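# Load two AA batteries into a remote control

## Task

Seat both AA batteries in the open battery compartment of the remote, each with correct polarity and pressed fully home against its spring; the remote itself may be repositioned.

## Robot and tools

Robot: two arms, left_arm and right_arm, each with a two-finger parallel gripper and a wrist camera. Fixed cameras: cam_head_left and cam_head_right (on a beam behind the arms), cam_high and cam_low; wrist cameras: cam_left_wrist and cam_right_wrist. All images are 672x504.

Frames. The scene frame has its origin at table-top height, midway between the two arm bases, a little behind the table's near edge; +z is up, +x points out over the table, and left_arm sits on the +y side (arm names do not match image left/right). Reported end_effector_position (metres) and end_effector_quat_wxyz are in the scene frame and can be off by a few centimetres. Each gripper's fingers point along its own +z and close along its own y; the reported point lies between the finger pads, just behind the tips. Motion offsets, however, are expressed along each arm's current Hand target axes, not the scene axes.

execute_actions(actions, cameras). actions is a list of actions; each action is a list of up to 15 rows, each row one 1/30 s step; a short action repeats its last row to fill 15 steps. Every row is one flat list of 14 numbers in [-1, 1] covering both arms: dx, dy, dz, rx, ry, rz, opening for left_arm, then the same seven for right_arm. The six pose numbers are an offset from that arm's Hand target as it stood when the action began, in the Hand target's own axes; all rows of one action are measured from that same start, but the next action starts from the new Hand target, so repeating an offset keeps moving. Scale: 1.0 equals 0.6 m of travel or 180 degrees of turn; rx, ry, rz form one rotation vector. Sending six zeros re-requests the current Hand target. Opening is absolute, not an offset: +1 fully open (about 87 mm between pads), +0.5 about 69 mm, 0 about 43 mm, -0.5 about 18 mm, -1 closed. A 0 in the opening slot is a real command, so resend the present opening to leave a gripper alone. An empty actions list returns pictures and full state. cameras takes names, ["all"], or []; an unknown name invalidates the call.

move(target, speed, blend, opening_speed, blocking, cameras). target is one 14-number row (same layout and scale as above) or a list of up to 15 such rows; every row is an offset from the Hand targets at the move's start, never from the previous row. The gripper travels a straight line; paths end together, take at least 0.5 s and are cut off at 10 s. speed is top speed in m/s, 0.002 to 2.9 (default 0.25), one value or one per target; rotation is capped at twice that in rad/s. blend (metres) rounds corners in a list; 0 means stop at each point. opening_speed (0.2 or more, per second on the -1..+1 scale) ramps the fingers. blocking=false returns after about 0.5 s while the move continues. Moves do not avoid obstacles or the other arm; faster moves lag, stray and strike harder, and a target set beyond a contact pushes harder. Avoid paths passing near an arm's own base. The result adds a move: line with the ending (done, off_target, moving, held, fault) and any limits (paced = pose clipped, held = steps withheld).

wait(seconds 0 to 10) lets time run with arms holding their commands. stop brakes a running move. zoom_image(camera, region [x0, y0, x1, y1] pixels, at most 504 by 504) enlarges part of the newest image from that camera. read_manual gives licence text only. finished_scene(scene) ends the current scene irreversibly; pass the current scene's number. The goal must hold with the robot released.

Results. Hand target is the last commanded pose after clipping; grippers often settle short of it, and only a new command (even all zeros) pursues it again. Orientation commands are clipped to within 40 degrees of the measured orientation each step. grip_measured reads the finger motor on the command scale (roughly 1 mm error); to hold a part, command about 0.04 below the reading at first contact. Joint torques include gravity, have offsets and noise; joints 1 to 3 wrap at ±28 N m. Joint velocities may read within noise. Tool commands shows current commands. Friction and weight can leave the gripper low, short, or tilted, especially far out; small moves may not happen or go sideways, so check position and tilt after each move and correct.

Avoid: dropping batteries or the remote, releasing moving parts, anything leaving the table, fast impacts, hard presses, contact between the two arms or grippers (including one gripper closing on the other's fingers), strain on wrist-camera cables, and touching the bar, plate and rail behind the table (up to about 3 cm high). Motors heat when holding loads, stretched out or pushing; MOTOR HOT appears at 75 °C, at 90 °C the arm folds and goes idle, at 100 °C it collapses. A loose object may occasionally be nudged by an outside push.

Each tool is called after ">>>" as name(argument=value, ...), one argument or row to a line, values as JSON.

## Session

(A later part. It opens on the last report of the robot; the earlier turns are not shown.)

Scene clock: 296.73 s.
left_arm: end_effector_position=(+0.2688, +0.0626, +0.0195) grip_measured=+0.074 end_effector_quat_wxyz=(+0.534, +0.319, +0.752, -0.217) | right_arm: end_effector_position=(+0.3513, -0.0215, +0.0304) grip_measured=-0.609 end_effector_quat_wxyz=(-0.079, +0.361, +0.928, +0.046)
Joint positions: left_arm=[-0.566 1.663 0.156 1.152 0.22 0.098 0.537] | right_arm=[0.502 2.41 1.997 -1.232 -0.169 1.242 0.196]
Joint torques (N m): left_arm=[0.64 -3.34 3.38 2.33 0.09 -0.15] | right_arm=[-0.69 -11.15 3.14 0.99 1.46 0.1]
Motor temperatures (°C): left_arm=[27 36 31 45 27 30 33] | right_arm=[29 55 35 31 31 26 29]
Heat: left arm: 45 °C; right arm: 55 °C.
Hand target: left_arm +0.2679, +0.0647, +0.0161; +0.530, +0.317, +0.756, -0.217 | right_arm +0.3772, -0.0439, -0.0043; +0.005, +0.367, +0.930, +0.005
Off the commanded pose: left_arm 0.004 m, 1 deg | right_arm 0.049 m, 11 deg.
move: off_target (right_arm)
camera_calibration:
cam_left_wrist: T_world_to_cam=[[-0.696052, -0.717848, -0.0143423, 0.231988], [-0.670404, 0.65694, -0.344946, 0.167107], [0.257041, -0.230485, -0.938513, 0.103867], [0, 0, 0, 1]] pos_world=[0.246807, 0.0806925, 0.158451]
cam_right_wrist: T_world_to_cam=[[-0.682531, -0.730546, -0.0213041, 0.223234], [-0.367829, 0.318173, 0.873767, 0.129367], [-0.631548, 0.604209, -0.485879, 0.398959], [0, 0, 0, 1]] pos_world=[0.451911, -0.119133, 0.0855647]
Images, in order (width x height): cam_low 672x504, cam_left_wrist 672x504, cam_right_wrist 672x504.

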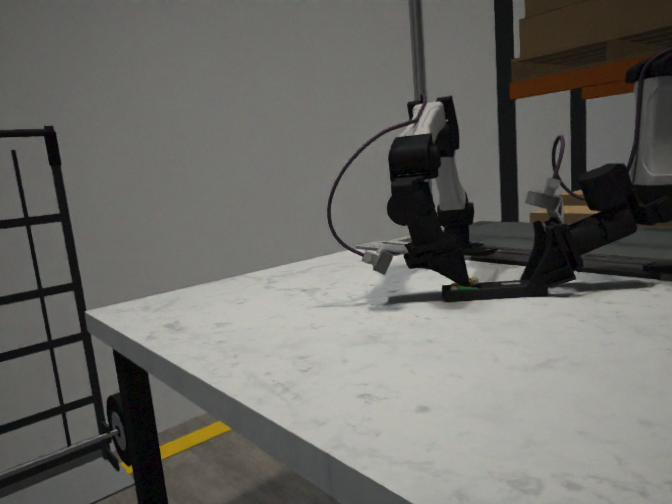

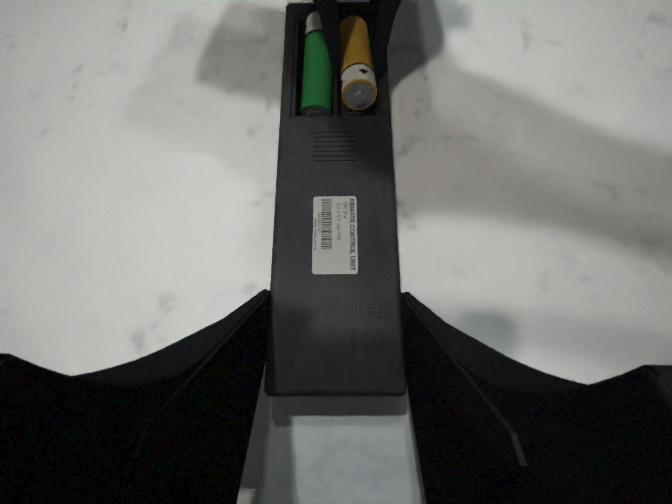

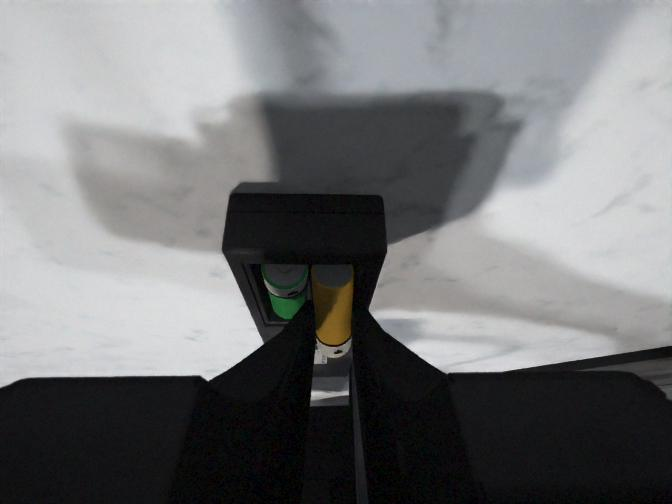

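>>> move(
  target=[0,0,0,0,0,0,-0.2,-0.02,0.012,0.02,0,-0.02,0,-0.68],
  cameras=["cam_right_wrist","cam_left_wrist","cam_low"],
  speed=0.08,
)

>>> zoom_image(
  camera="cam_left_wrist",
  region=[230, 0, 430, 150],
)

>>> zoom_image(
  camera="cam_low",
  region=[400, 220, 560, 320],
)

>>> zoom_image(
  camera="cam_right_wrist",
  region=[220, 200, 400, 380],
)

Scene clock: 298.77 s.
left_arm: end_effector_position=(+0.2688, +0.0626, +0.0195) grip_measured=+0.074 end_effector_quat_wxyz=(+0.534, +0.319, +0.752, -0.217) | right_arm: end_effector_position=(+0.3516, -0.0217, +0.0296) grip_measured=-0.609 end_effector_quat_wxyz=(-0.074, +0.361, +0.929, +0.042)
Joint positions: left_arm=[-0.566 1.663 0.156 1.152 0.22 0.098 0.537] | right_arm=[0.505 2.41 1.997 -1.231 -0.158 1.245 0.196]
Joint torques (N m): left_arm=[0.62 -3.36 3.37 2.32 0.09 -0.15] | right_arm=[-0.9 -8.54 4.96 1.23 1.82 0.08]
Motor temperatures (°C): left_arm=[27 36 31 45 27 30 33] | right_arm=[29 55 35 31 32 26 29]
Heat: left arm: 45 °C; right arm: 55 °C.
Hand target: left_arm +0.2679, +0.0647, +0.0161; +0.530, +0.317, +0.756, -0.217 | right_arm +0.3911, -0.0467, -0.0161; +0.034, +0.367, +0.930, -0.006
Off the commanded pose: left_arm 0.004 m, 1 deg | right_arm 0.065 m, 14 deg.
move: off_target (right_arm)
camera_calibration:
cam_left_wrist: T_world_to_cam=[[-0.696052, -0.717848, -0.0143423, 0.231988], [-0.670404, 0.65694, -0.344946, 0.167107], [0.257041, -0.230485, -0.938513, 0.103867], [0, 0, 0, 1]] pos_world=[0.246807, 0.0806925, 0.158451]
cam_right_wrist: T_world_to_cam=[[-0.681846, -0.731262, -0.0184922, 0.222916], [-0.37334, 0.326149, 0.868473, 0.132393], [-0.62905, 0.599069, -0.495392, 0.39818], [0, 0, 0, 1]] pos_world=[0.451897, -0.118707, 0.0863974]
Images, in order (width x height): cam_low 672x504, cam_left_wrist 672x504, cam_right_wrist 672x504.

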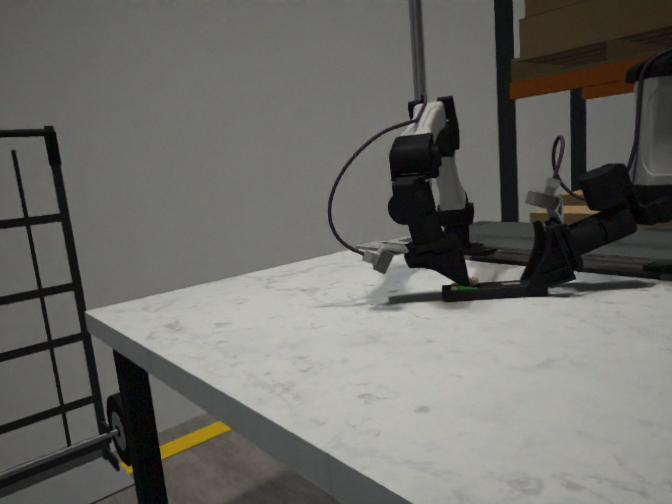

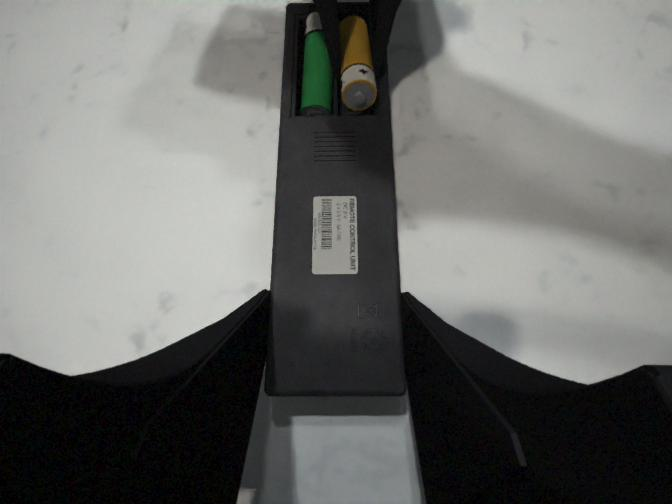

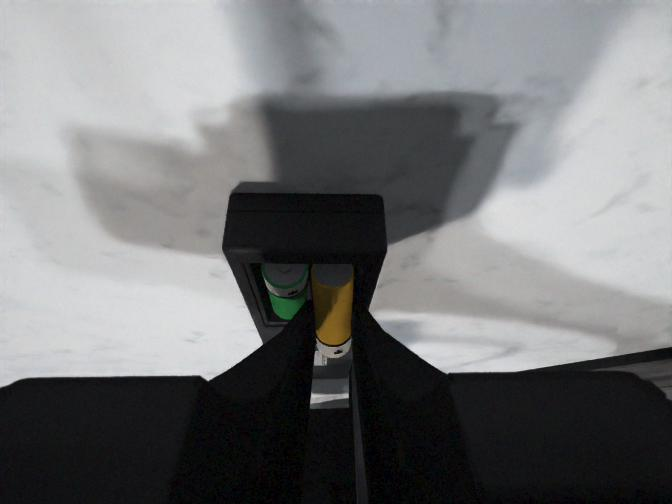

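Scaled by 2.520 from the camera's 672x504 image, which has a finer 960x720 frame.

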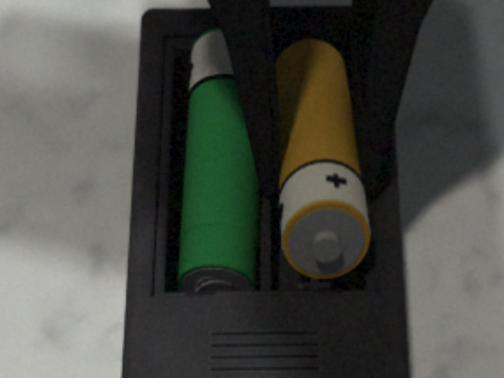

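Scaled by 3.150 from the camera's 672x504 image, which has a finer 960x720 frame.

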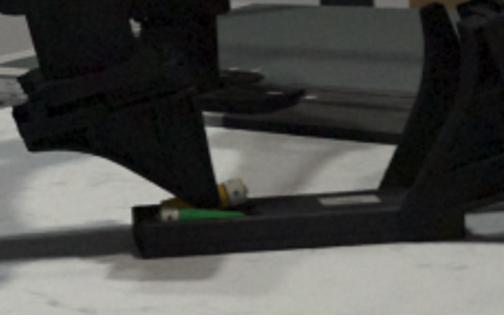

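Scaled by 2.800 from the camera's 672x504 image, which has a finer 960x720 frame.

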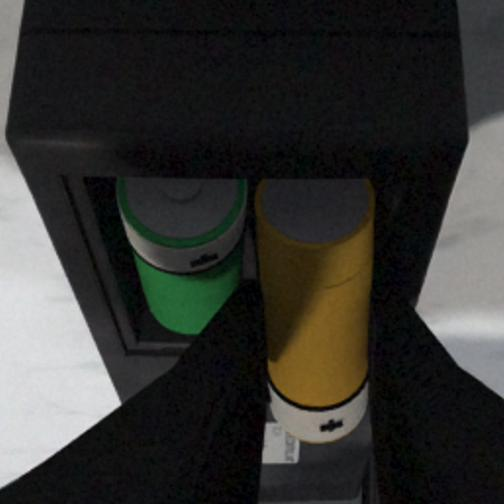

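>>> move(
  target=[
    [0,0,0,0,0,0,-0.2,0.06,-0.015,-0.057,0,0,0,-0.68],
    [0,0,0,0,0,0,-0.2,0.06,-0.015,-0.057,0,0,0,-0.55],
  ],
  cameras=["cam_right_wrist","cam_left_wrist","cam_low"],
  speed=0.06,
  opening_speed=0.2,
)

>>> zoom_image(
  camera="cam_left_wrist",
  region=[230, 0, 430, 150],
)

>>> zoom_image(
  camera="cam_low",
  region=[400, 220, 560, 320],
)

>>> zoom_image(
  camera="cam_right_wrist",
  region=[220, 200, 400, 380],
)

Scene clock: 302.90 s.
left_arm: end_effector_position=(+0.2688, +0.0626, +0.0195) grip_measured=+0.074 end_effector_quat_wxyz=(+0.534, +0.319, +0.752, -0.217) | right_arm: end_effector_position=(+0.3507, -0.0180, +0.0322) grip_measured=-0.551 end_effector_quat_wxyz=(+0.003, +0.366, +0.931, +0.018)
Joint positions: left_arm=[-0.566 1.663 0.156 1.152 0.22 0.098 0.537] | right_arm=[0.571 2.34 1.923 -1.165 -0.008 1.32 0.224]
Joint torques (N m): left_arm=[0.64 -3.34 3.37 2.32 0.09 -0.15] | right_arm=[0.38 -12.15 3.3 0.61 0.68 0.1]
Motor temperatures (°C): left_arm=[27 36 31 45 27 30 33] | right_arm=[29 55 35 31 32 26 29]
Heat: left arm: 45 °C; right arm: 55 °C.
Hand target: left_arm +0.2679, +0.0647, +0.0161; +0.530, +0.317, +0.756, -0.217 | right_arm +0.3568, -0.0275, +0.0154; +0.034, +0.367, +0.929, -0.006
Off the commanded pose: left_arm 0.004 m, 1 deg | right_arm 0.020 m, 5 deg.
move: off_target (right_arm); target 2's new opening was sent with right_arm's hand 0.020 m and 5 deg from that target
camera_calibration:
cam_left_wrist: T_world_to_cam=[[-0.696052, -0.717848, -0.0143423, 0.231988], [-0.670404, 0.65694, -0.344946, 0.167107], [0.257041, -0.230485, -0.938513, 0.103867], [0, 0, 0, 1]] pos_world=[0.246807, 0.0806925, 0.158451]
cam_right_wrist: T_world_to_cam=[[-0.686583, -0.726454, -0.029467, 0.227195], [-0.472839, 0.415366, 0.777106, 0.168028], [-0.552292, 0.547481, -0.628679, 0.373116], [0, 0, 0, 1]] pos_world=[0.441507, -0.10902, 0.11069]
Images, in order (width x height): cam_low 672x504, cam_left_wrist 672x504, cam_right_wrist 672x504.

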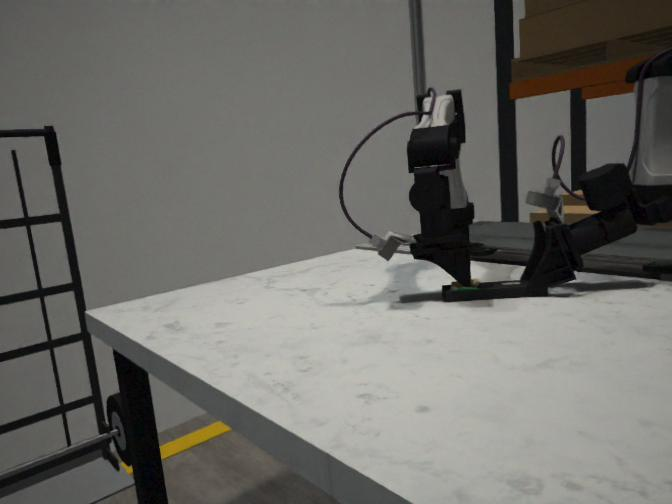

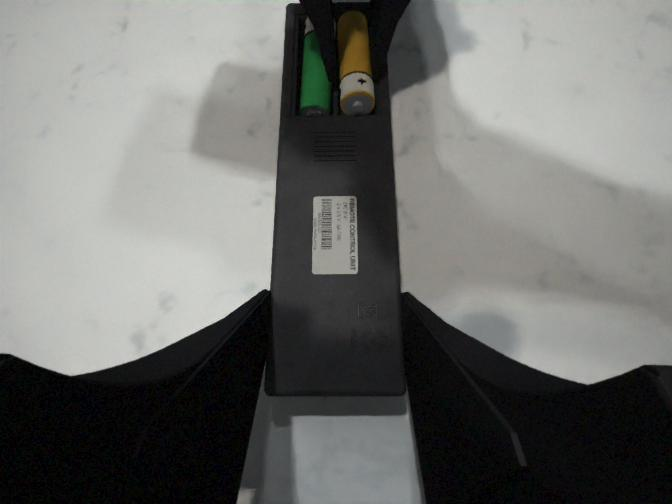

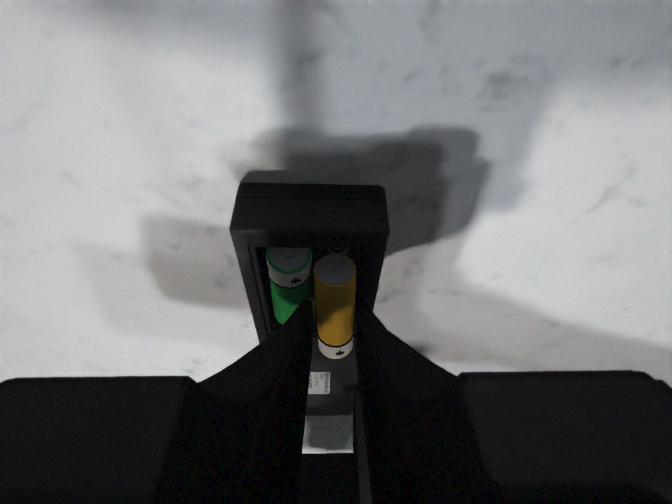

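Scaled by 2.520 from the camera's 672x504 image, which has a finer 960x720 frame.

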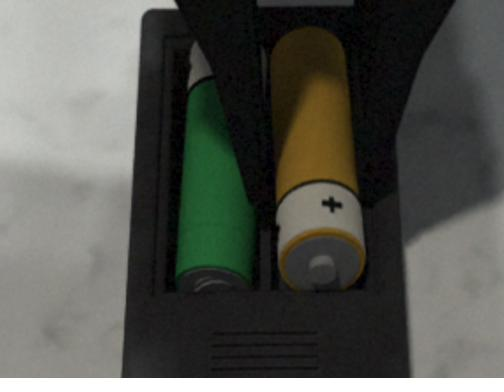

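Scaled by 3.150 from the camera's 672x504 image, which has a finer 960x720 frame.

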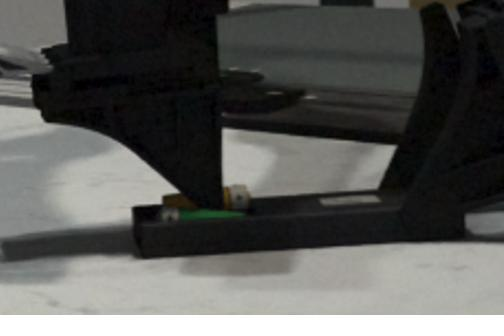

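Scaled by 2.800 from the camera's 672x504 image, which has a finer 960x720 frame.

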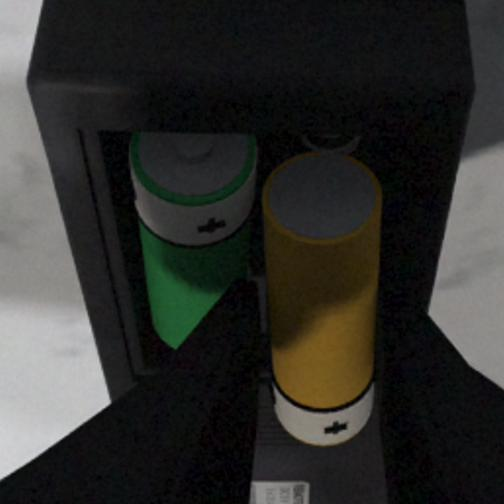

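>>> move(
  target=[
    [0,0,0,0,0,0,-0.2,0,0,0,0,0,0,-0.4],
    [0,0,0,0,0,0,-0.2,0,0,-0.1,0,0,0,-0.4],
    [0,0,0,0,0,0,-0.2,0,0,-0.1,0,0.02,0,-1],
  ],
  cameras=["cam_right_wrist","cam_left_wrist","cam_low"],
  speed=0.06,
)

>>> zoom_image(
  camera="cam_left_wrist",
  region=[230, 0, 430, 150],
)

>>> zoom_image(
  camera="cam_low",
  region=[400, 220, 560, 320],
)

>>> zoom_image(
  camera="cam_right_wrist",
  region=[200, 80, 400, 260],
)

Scene clock: 307.83 s.
left_arm: end_effector_position=(+0.2687, +0.0625, +0.0195) grip_measured=+0.074 end_effector_quat_wxyz=(+0.534, +0.319, +0.752, -0.218) | right_arm: end_effector_position=(+0.3468, -0.0302, +0.0672) grip_measured=-1.000 end_effector_quat_wxyz=(+0.005, +0.367, +0.930, -0.012)
Joint positions: left_arm=[-0.566 1.663 0.156 1.152 0.221 0.098 0.537] | right_arm=[0.568 2.337 2.06 -1.352 0.03 1.32 0]
Joint torques (N m): left_arm=[0.64 -3.34 3.37 2.32 0.07 -0.15] | right_arm=[-0.65 -13.07 9.88 0.13 -0.14 0]
Motor temperatures (°C): left_arm=[27 36 31 46 27 30 33] | right_arm=[29 56 35 31 32 26 29]
Heat: left arm: 46 °C; right arm: 56 °C.
Hand target: left_arm +0.2679, +0.0647, +0.0161; +0.530, +0.317, +0.756, -0.217 | right_arm +0.3531, -0.0254, +0.0752; +0.005, +0.367, +0.930, +0.005
Off the commanded pose: left_arm 0.004 m, 1 deg | right_arm 0.011 m, 2 deg.
move: off_target (right_arm); target 3's new opening was sent with right_arm's hand 0.011 m and 2 deg from that target
camera_calibration:
cam_left_wrist: T_world_to_cam=[[-0.696803, -0.717127, -0.013974, 0.231912], [-0.66978, 0.657522, -0.345051, 0.166922], [0.256634, -0.231073, -0.93848, 0.104012], [0, 0, 0, 1]] pos_world=[0.246705, 0.0805895, 0.158451]
cam_right_wrist: T_world_to_cam=[[-0.688784, -0.724551, 0.024532, 0.213823], [-0.457427, 0.460602, 0.760662, 0.141226], [-0.562438, 0.51271, -0.648685, 0.403386], [0, 0, 0, 1]] pos_world=[0.438758, -0.116944, 0.149]
Images, in order (width x height): cam_low 672x504, cam_left_wrist 672x504, cam_right_wrist 672x504.

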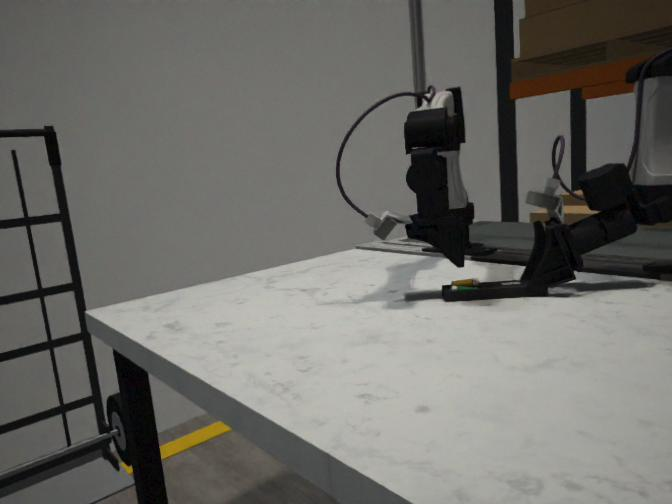

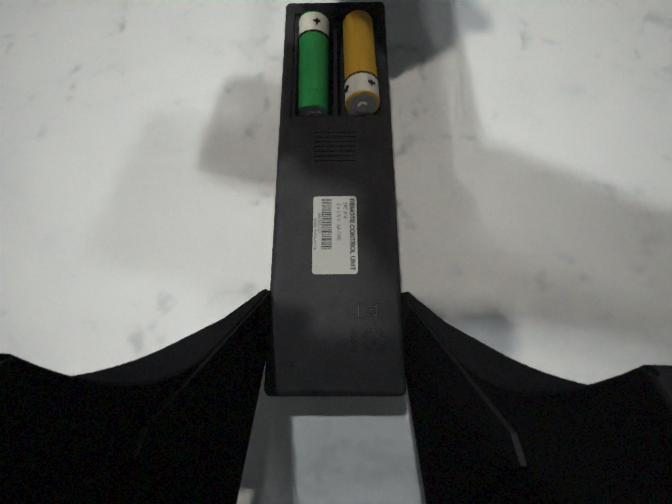

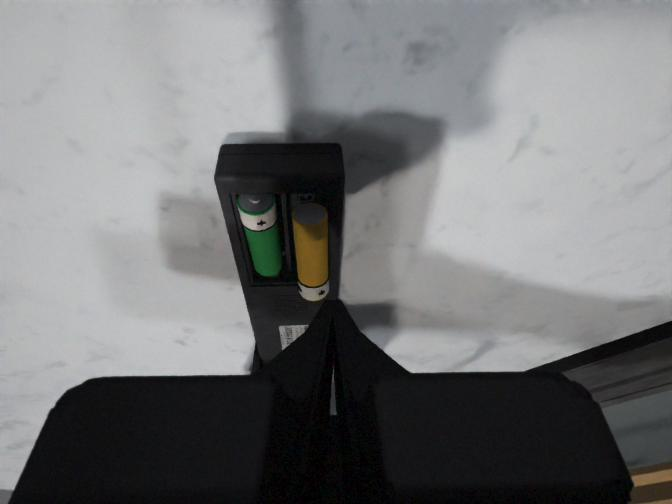

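Scaled by 2.520 from the camera's 672x504 image, which has a finer 960x720 frame.

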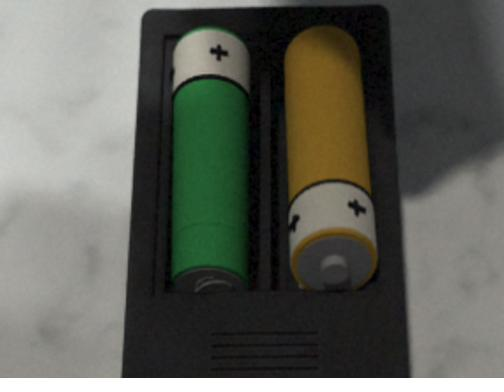

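Scaled by 3.150 from the camera's 672x504 image, which has a finer 960x720 frame.

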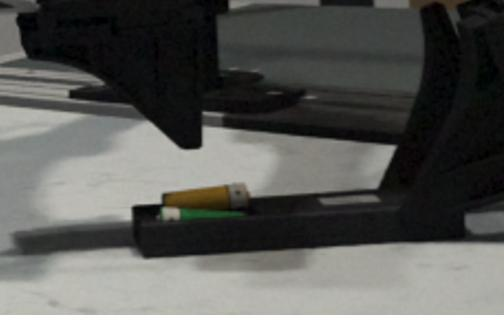

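Scaled by 2.520 from the camera's 672x504 image, which has a finer 960x720 frame.

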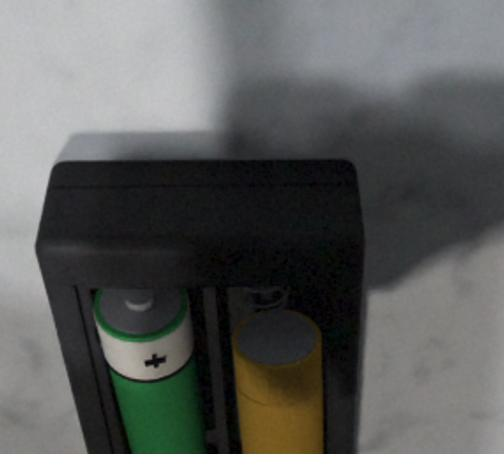

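>>> move(
  target=[0,0,0,0,0,0,-0.2,-0.014,0.0195,0.04,0,0,0,-1],
  cameras=["cam_right_wrist","cam_left_wrist","cam_low"],
  speed=0.08,
)

>>> zoom_image(
  camera="cam_left_wrist",
  region=[230, 0, 430, 150],
)

>>> zoom_image(
  camera="cam_low",
  region=[400, 220, 560, 320],
)

Scene clock: 309.97 s.
left_arm: end_effector_position=(+0.2687, +0.0625, +0.0195) grip_measured=+0.074 end_effector_quat_wxyz=(+0.534, +0.319, +0.752, -0.218) | right_arm: end_effector_position=(+0.3574, -0.0293, +0.0462) grip_measured=-1.000 end_effector_quat_wxyz=(+0.001, +0.367, +0.930, -0.017)
Joint positions: left_arm=[-0.566 1.663 0.156 1.152 0.221 0.098 0.537] | right_arm=[0.557 2.403 2.09 -1.327 0.03 1.309 0]
Joint torques (N m): left_arm=[0.62 -3.34 3.37 2.32 0.08 -0.15] | right_arm=[-0.55 -13.05 9.89 0.27 -0.13 -0.02]
Motor temperatures (°C): left_arm=[27 36 31 46 27 30 33] | right_arm=[29 56 36 31 32 26 29]
Heat: left arm: 46 °C; right arm: 56 °C.
Hand target: left_arm +0.2679, +0.0647, +0.0161; +0.530, +0.317, +0.756, -0.217 | right_arm +0.3676, -0.0223, +0.0514; +0.005, +0.367, +0.930, +0.005
Off the commanded pose: left_arm 0.004 m, 1 deg | right_arm 0.013 m, 3 deg.
move: off_target (right_arm)
camera_calibration:
cam_left_wrist: T_world_to_cam=[[-0.696803, -0.717127, -0.013974, 0.231912], [-0.66978, 0.657522, -0.345051, 0.166922], [0.256634, -0.231073, -0.93848, 0.104012], [0, 0, 0, 1]] pos_world=[0.246705, 0.0805895, 0.158451]
cam_right_wrist: T_world_to_cam=[[-0.688081, -0.724713, 0.0365337, 0.221459], [-0.449219, 0.464971, 0.762892, 0.158726], [-0.569865, 0.50852, -0.645493, 0.397655], [0, 0, 0, 1]] pos_world=[0.450295, -0.115524, 0.127502]
Images, in order (width x height): cam_low 672x504, cam_left_wrist 672x504, cam_right_wrist 672x504.

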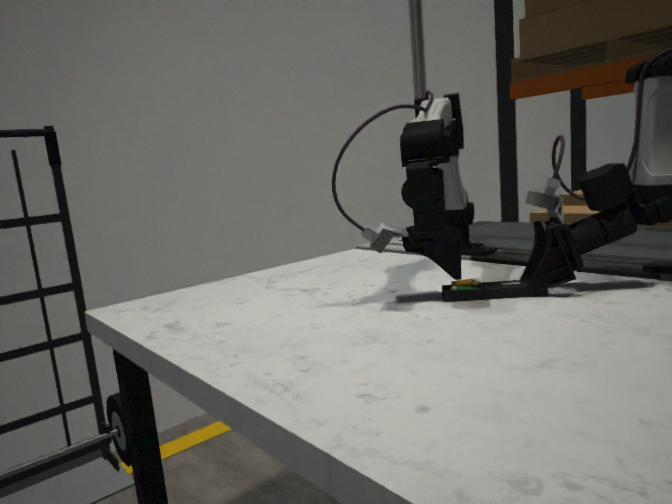

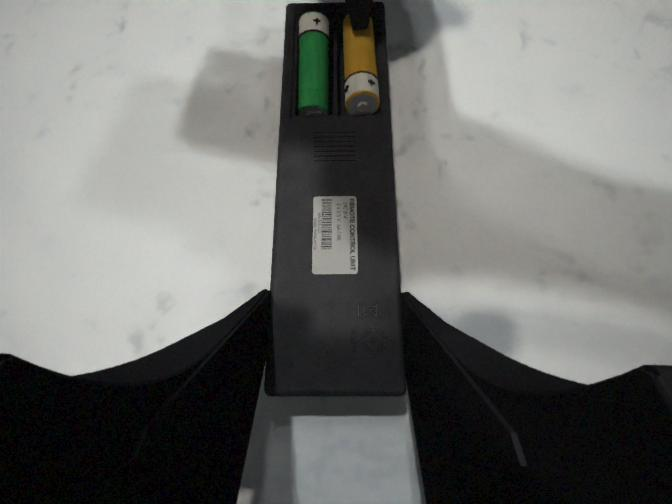

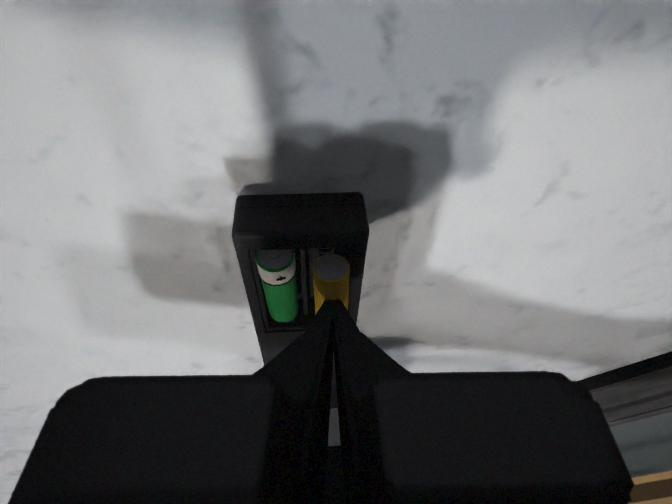

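Scaled by 2.520 from the camera's 672x504 image, which has a finer 960x720 frame.

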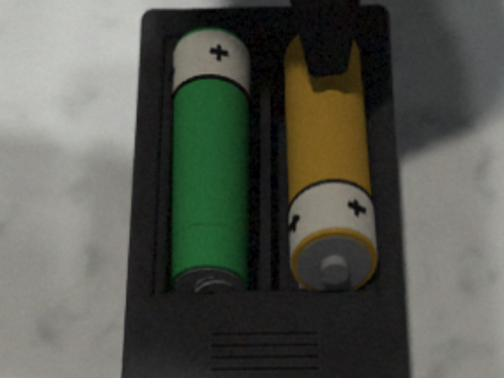

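Scaled by 3.150 from the camera's 672x504 image, which has a finer 960x720 frame.

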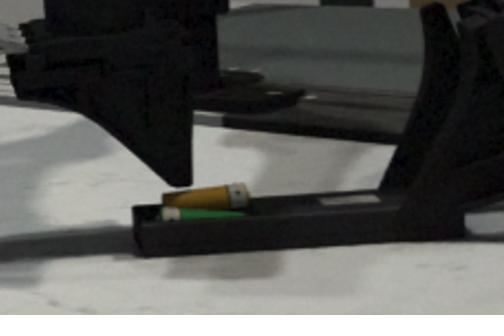

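>>> move(
  target=[0,0,0,0,0,0,-0.2,0,0,0.07,0,0,0,-1],
  cameras=["cam_right_wrist","cam_left_wrist","cam_low"],
  speed=0.05,
)

>>> zoom_image(
  camera="cam_left_wrist",
  region=[230, 0, 430, 150],
)

>>> zoom_image(
  camera="cam_low",
  region=[400, 220, 560, 320],
)

Scene clock: 313.27 s.
left_arm: end_effector_position=(+0.2687, +0.0624, +0.0195) grip_measured=+0.074 end_effector_quat_wxyz=(+0.534, +0.319, +0.752, -0.218) | right_arm: end_effector_position=(+0.3657, -0.0224, +0.0308) grip_measured=-1.000 end_effector_quat_wxyz=(+0.003, +0.370, +0.929, +0.009)
Joint positions: left_arm=[-0.566 1.663 0.156 1.152 0.221 0.098 0.537] | right_arm=[0.549 2.404 2.029 -1.221 0.003 1.308 0]
Joint torques (N m): left_arm=[0.64 -3.34 3.37 2.32 0.07 -0.15] | right_arm=[-0.02 -11.12 3.04 0.74 0.14 0]
Motor temperatures (°C): left_arm=[27 36 31 46 27 30 33] | right_arm=[29 57 36 31 32 26 29]
Heat: left arm: 46 °C; right arm: 57 °C.
Hand target: left_arm +0.2679, +0.0647, +0.0161; +0.530, +0.317, +0.756, -0.217 | right_arm +0.3682, -0.0221, +0.0095; +0.005, +0.367, +0.930, +0.006
Off the commanded pose: left_arm 0.004 m, 1 deg | right_arm 0.022 m, 1 deg.
move: off_target (right_arm)
camera_calibration:
cam_left_wrist: T_world_to_cam=[[-0.697065, -0.716875, -0.013808, 0.231928], [-0.669582, 0.657726, -0.345045, 0.166856], [0.256436, -0.231273, -0.938485, 0.104078], [0, 0, 0, 1]] pos_world=[0.246704, 0.0805885, 0.158451]
cam_right_wrist: T_world_to_cam=[[-0.693939, -0.719908, -0.0134681, 0.236584], [-0.463821, 0.432625, 0.773114, 0.175335], [-0.550745, 0.542741, -0.634124, 0.3824], [0, 0, 0, 1]] pos_world=[0.456103, -0.113079, 0.110121]
Images, in order (width x height): cam_low 672x504, cam_left_wrist 672x504, cam_right_wrist 672x504.

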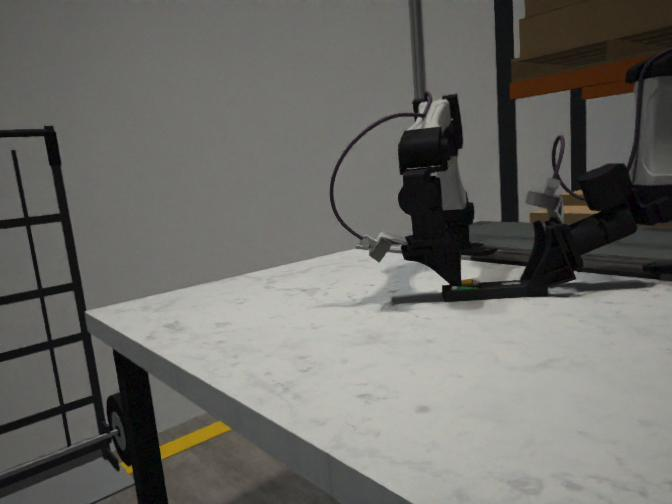

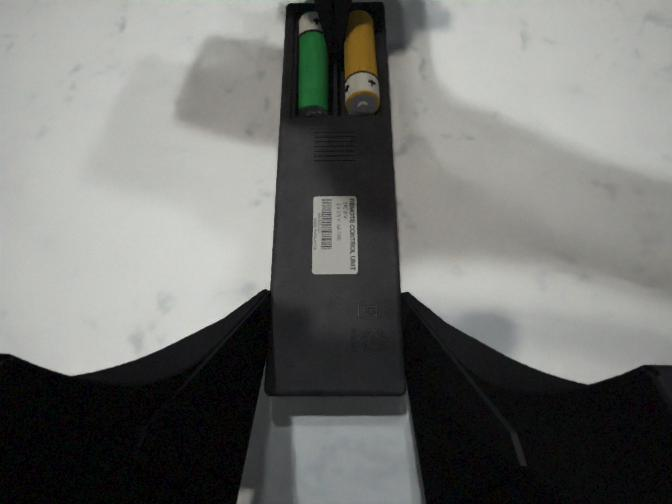

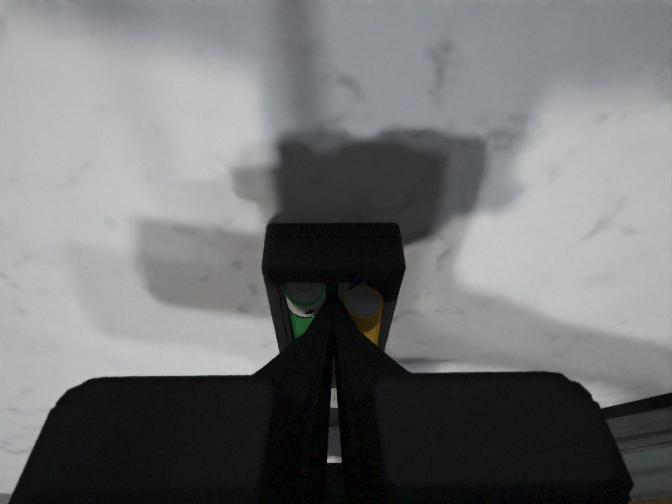

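Scaled by 2.520 from the camera's 672x504 image, which has a finer 960x720 frame.

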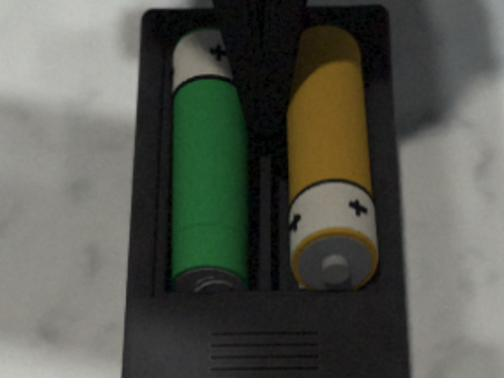

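Scaled by 3.150 from the camera's 672x504 image, which has a finer 960x720 frame.

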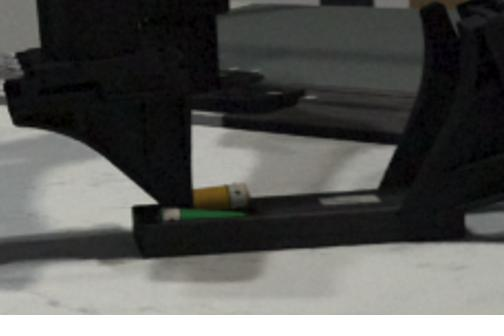

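>>> move(
  target=[
    [0,0,0,0,0,0,-0.2,0,0,-0.06,0,0,0,-1],
    [0,0,0,0,0,0,-0.2,0,-0.0195,-0.06,0,0,0,-1],
    [0,0,0,0,0,0,-0.2,0,-0.0195,0.0,0,0,0,-1],
  ],
  cameras=["cam_right_wrist","cam_left_wrist","cam_low"],
  speed=0.06,
)

>>> zoom_image(
  camera="cam_left_wrist",
  region=[230, 0, 430, 150],
)

>>> zoom_image(
  camera="cam_low",
  region=[400, 220, 560, 320],
)

Scene clock: 317.23 s.
left_arm: end_effector_position=(+0.2672, +0.0609, +0.0196) grip_measured=+0.074 end_effector_quat_wxyz=(+0.533, +0.324, +0.749, -0.222) | right_arm: end_effector_position=(+0.3617, -0.0251, +0.0309) grip_measured=-1.000 end_effector_quat_wxyz=(+0.004, +0.372, +0.928, +0.022)
Joint positions: left_arm=[-0.566 1.663 0.156 1.152 0.234 0.102 0.537] | right_arm=[0.544 2.354 1.942 -1.161 -0.01 1.308 0]
Joint torques (N m): left_arm=[0.64 -3.34 3.36 2.32 -0.07 -0.19] | right_arm=[-0.32 -10.91 2.67 0.57 0.22 -0.06]
Motor temperatures (°C): left_arm=[27 36 31 46 27 30 33] | right_arm=[29 57 36 31 31 26 29]
Heat: left arm: 46 °C; right arm: 57 °C.
Hand target: left_arm +0.2679, +0.0647, +0.0161; +0.530, +0.317, +0.756, -0.217 | right_arm +0.3602, -0.0307, +0.0093; +0.005, +0.367, +0.930, +0.005
Off the commanded pose: left_arm 0.005 m, 1 deg | right_arm 0.022 m, 2 deg.
move: off_target (right_arm)
camera_calibration:
cam_left_wrist: T_world_to_cam=[[-0.706985, -0.707104, -0.0132708, 0.231775], [-0.660283, 0.666662, -0.345816, 0.163879], [0.253375, -0.235724, -0.938209, 0.105312], [0, 0, 0, 1]] pos_world=[0.245385, 0.0794616, 0.158553]
cam_right_wrist: T_world_to_cam=[[-0.697103, -0.71596, -0.0380686, 0.233863], [-0.471215, 0.417492, 0.776954, 0.176694], [-0.540374, 0.559555, -0.628406, 0.378195], [0, 0, 0, 1]] pos_world=[0.450654, -0.117953, 0.10928]
Images, in order (width x height): cam_low 672x504, cam_left_wrist 672x504, cam_right_wrist 672x504.

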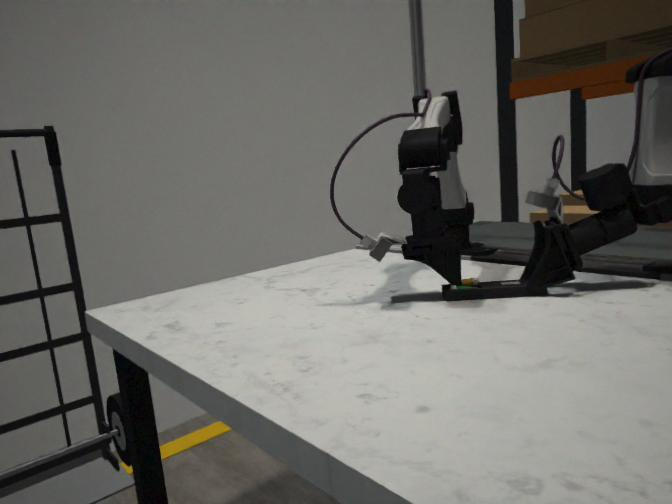

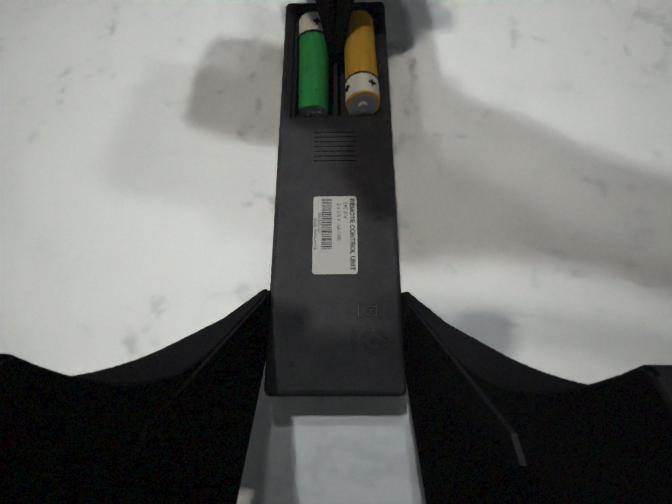

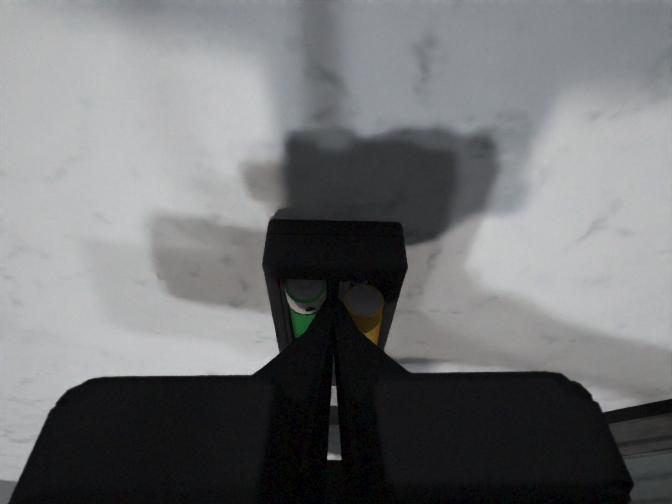

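Scaled by 2.520 from the camera's 672x504 image, which has a finer 960x720 frame.

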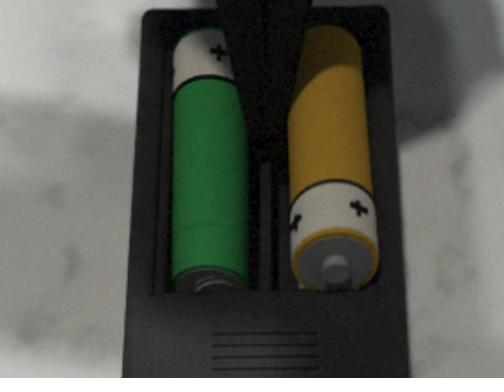

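Scaled by 3.150 from the camera's 672x504 image, which has a finer 960x720 frame.

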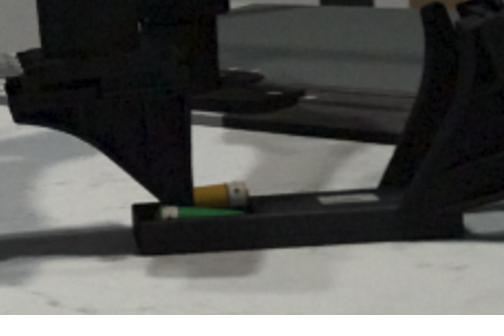

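>>> move(
  target=[
    [0,0,0,0,0,0,-0.2,0,0,-0.09,0,0,0,-1],
    [0,0,0,0,0,0,-0.2,0,-0.012,-0.075,0,0,0,-1],
  ],
  cameras=["cam_right_wrist","cam_left_wrist","cam_low"],
  speed=0.08,
)

>>> zoom_image(
  camera="cam_left_wrist",
  region=[230, 0, 430, 150],
)

>>> zoom_image(
  camera="cam_low",
  region=[400, 220, 560, 320],
)

Scene clock: 320.40 s.
left_arm: end_effector_position=(+0.2672, +0.0609, +0.0196) grip_measured=+0.074 end_effector_quat_wxyz=(+0.533, +0.324, +0.749, -0.222) | right_arm: end_effector_position=(+0.3493, -0.0342, +0.0442) grip_measured=-1.000 end_effector_quat_wxyz=(-0.012, +0.368, +0.930, -0.006)
Joint positions: left_arm=[-0.566 1.663 0.156 1.152 0.234 0.102 0.537] | right_arm=[0.544 2.353 1.991 -1.276 -0.003 1.298 0]
Joint torques (N m): left_arm=[0.64 -3.34 3.36 2.33 -0.07 -0.19] | right_arm=[-0.46 -16.55 5.49 0.28 0.14 -0.02]
Motor temperatures (°C): left_arm=[27 36 31 46 27 30 33] | right_arm=[29 58 36 31 31 26 28]
Heat: left arm: 46 °C; right arm: 58 °C.
Hand target: left_arm +0.2679, +0.0647, +0.0161; +0.530, +0.317, +0.756, -0.217 | right_arm +0.3547, -0.0362, +0.0542; +0.005, +0.367, +0.930, +0.005
Off the commanded pose: left_arm 0.005 m, 1 deg | right_arm 0.012 m, 2 deg.
move: off_target (right_arm)
camera_calibration:
cam_left_wrist: T_world_to_cam=[[-0.706745, -0.707342, -0.013371, 0.231752], [-0.660499, 0.666478, -0.345757, 0.163937], [0.25348, -0.23553, -0.938229, 0.105274], [0, 0, 0, 1]] pos_world=[0.245385, 0.0794626, 0.158552]
cam_right_wrist: T_world_to_cam=[[-0.690137, -0.723218, 0.0258223, 0.213715], [-0.435465, 0.443516, 0.783367, 0.152503], [-0.577998, 0.529386, -0.621022, 0.396774], [0, 0, 0, 1]] pos_world=[0.443237, -0.123122, 0.121421]
Images, in order (width x height): cam_low 672x504, cam_left_wrist 672x504, cam_right_wrist 672x504.

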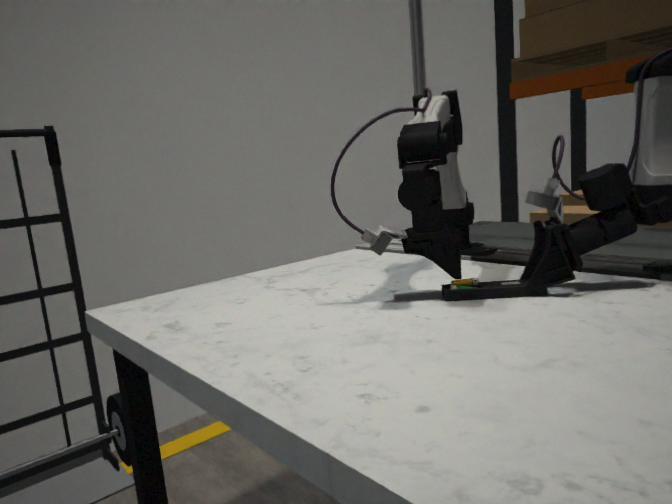

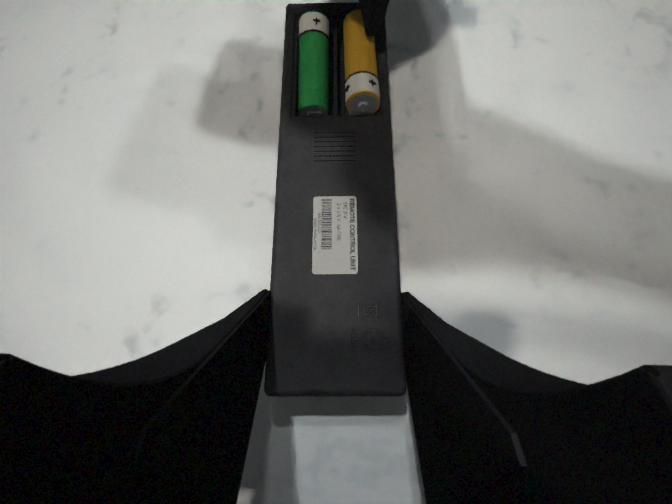

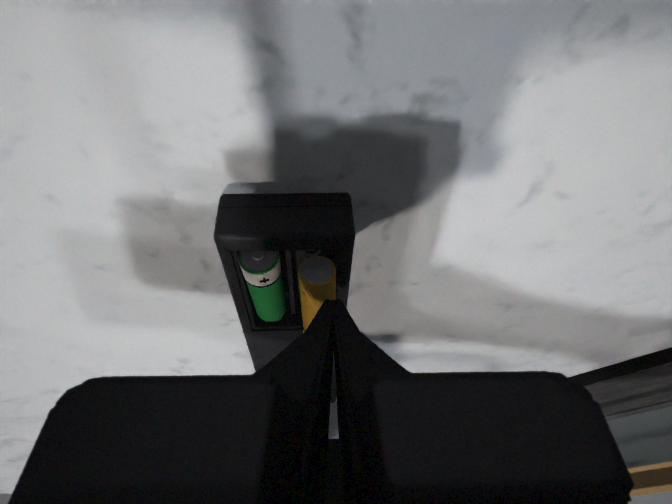

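Scaled by 2.520 from the camera's 672x504 image, which has a finer 960x720 frame.

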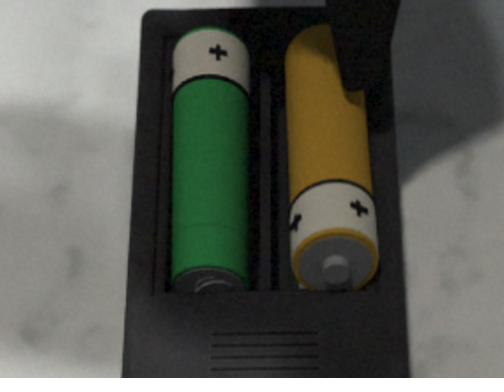

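Scaled by 3.150 from the camera's 672x504 image, which has a finer 960x720 frame.

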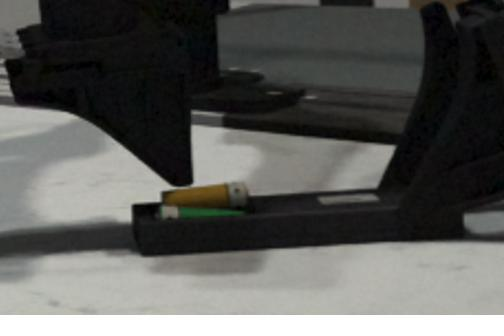

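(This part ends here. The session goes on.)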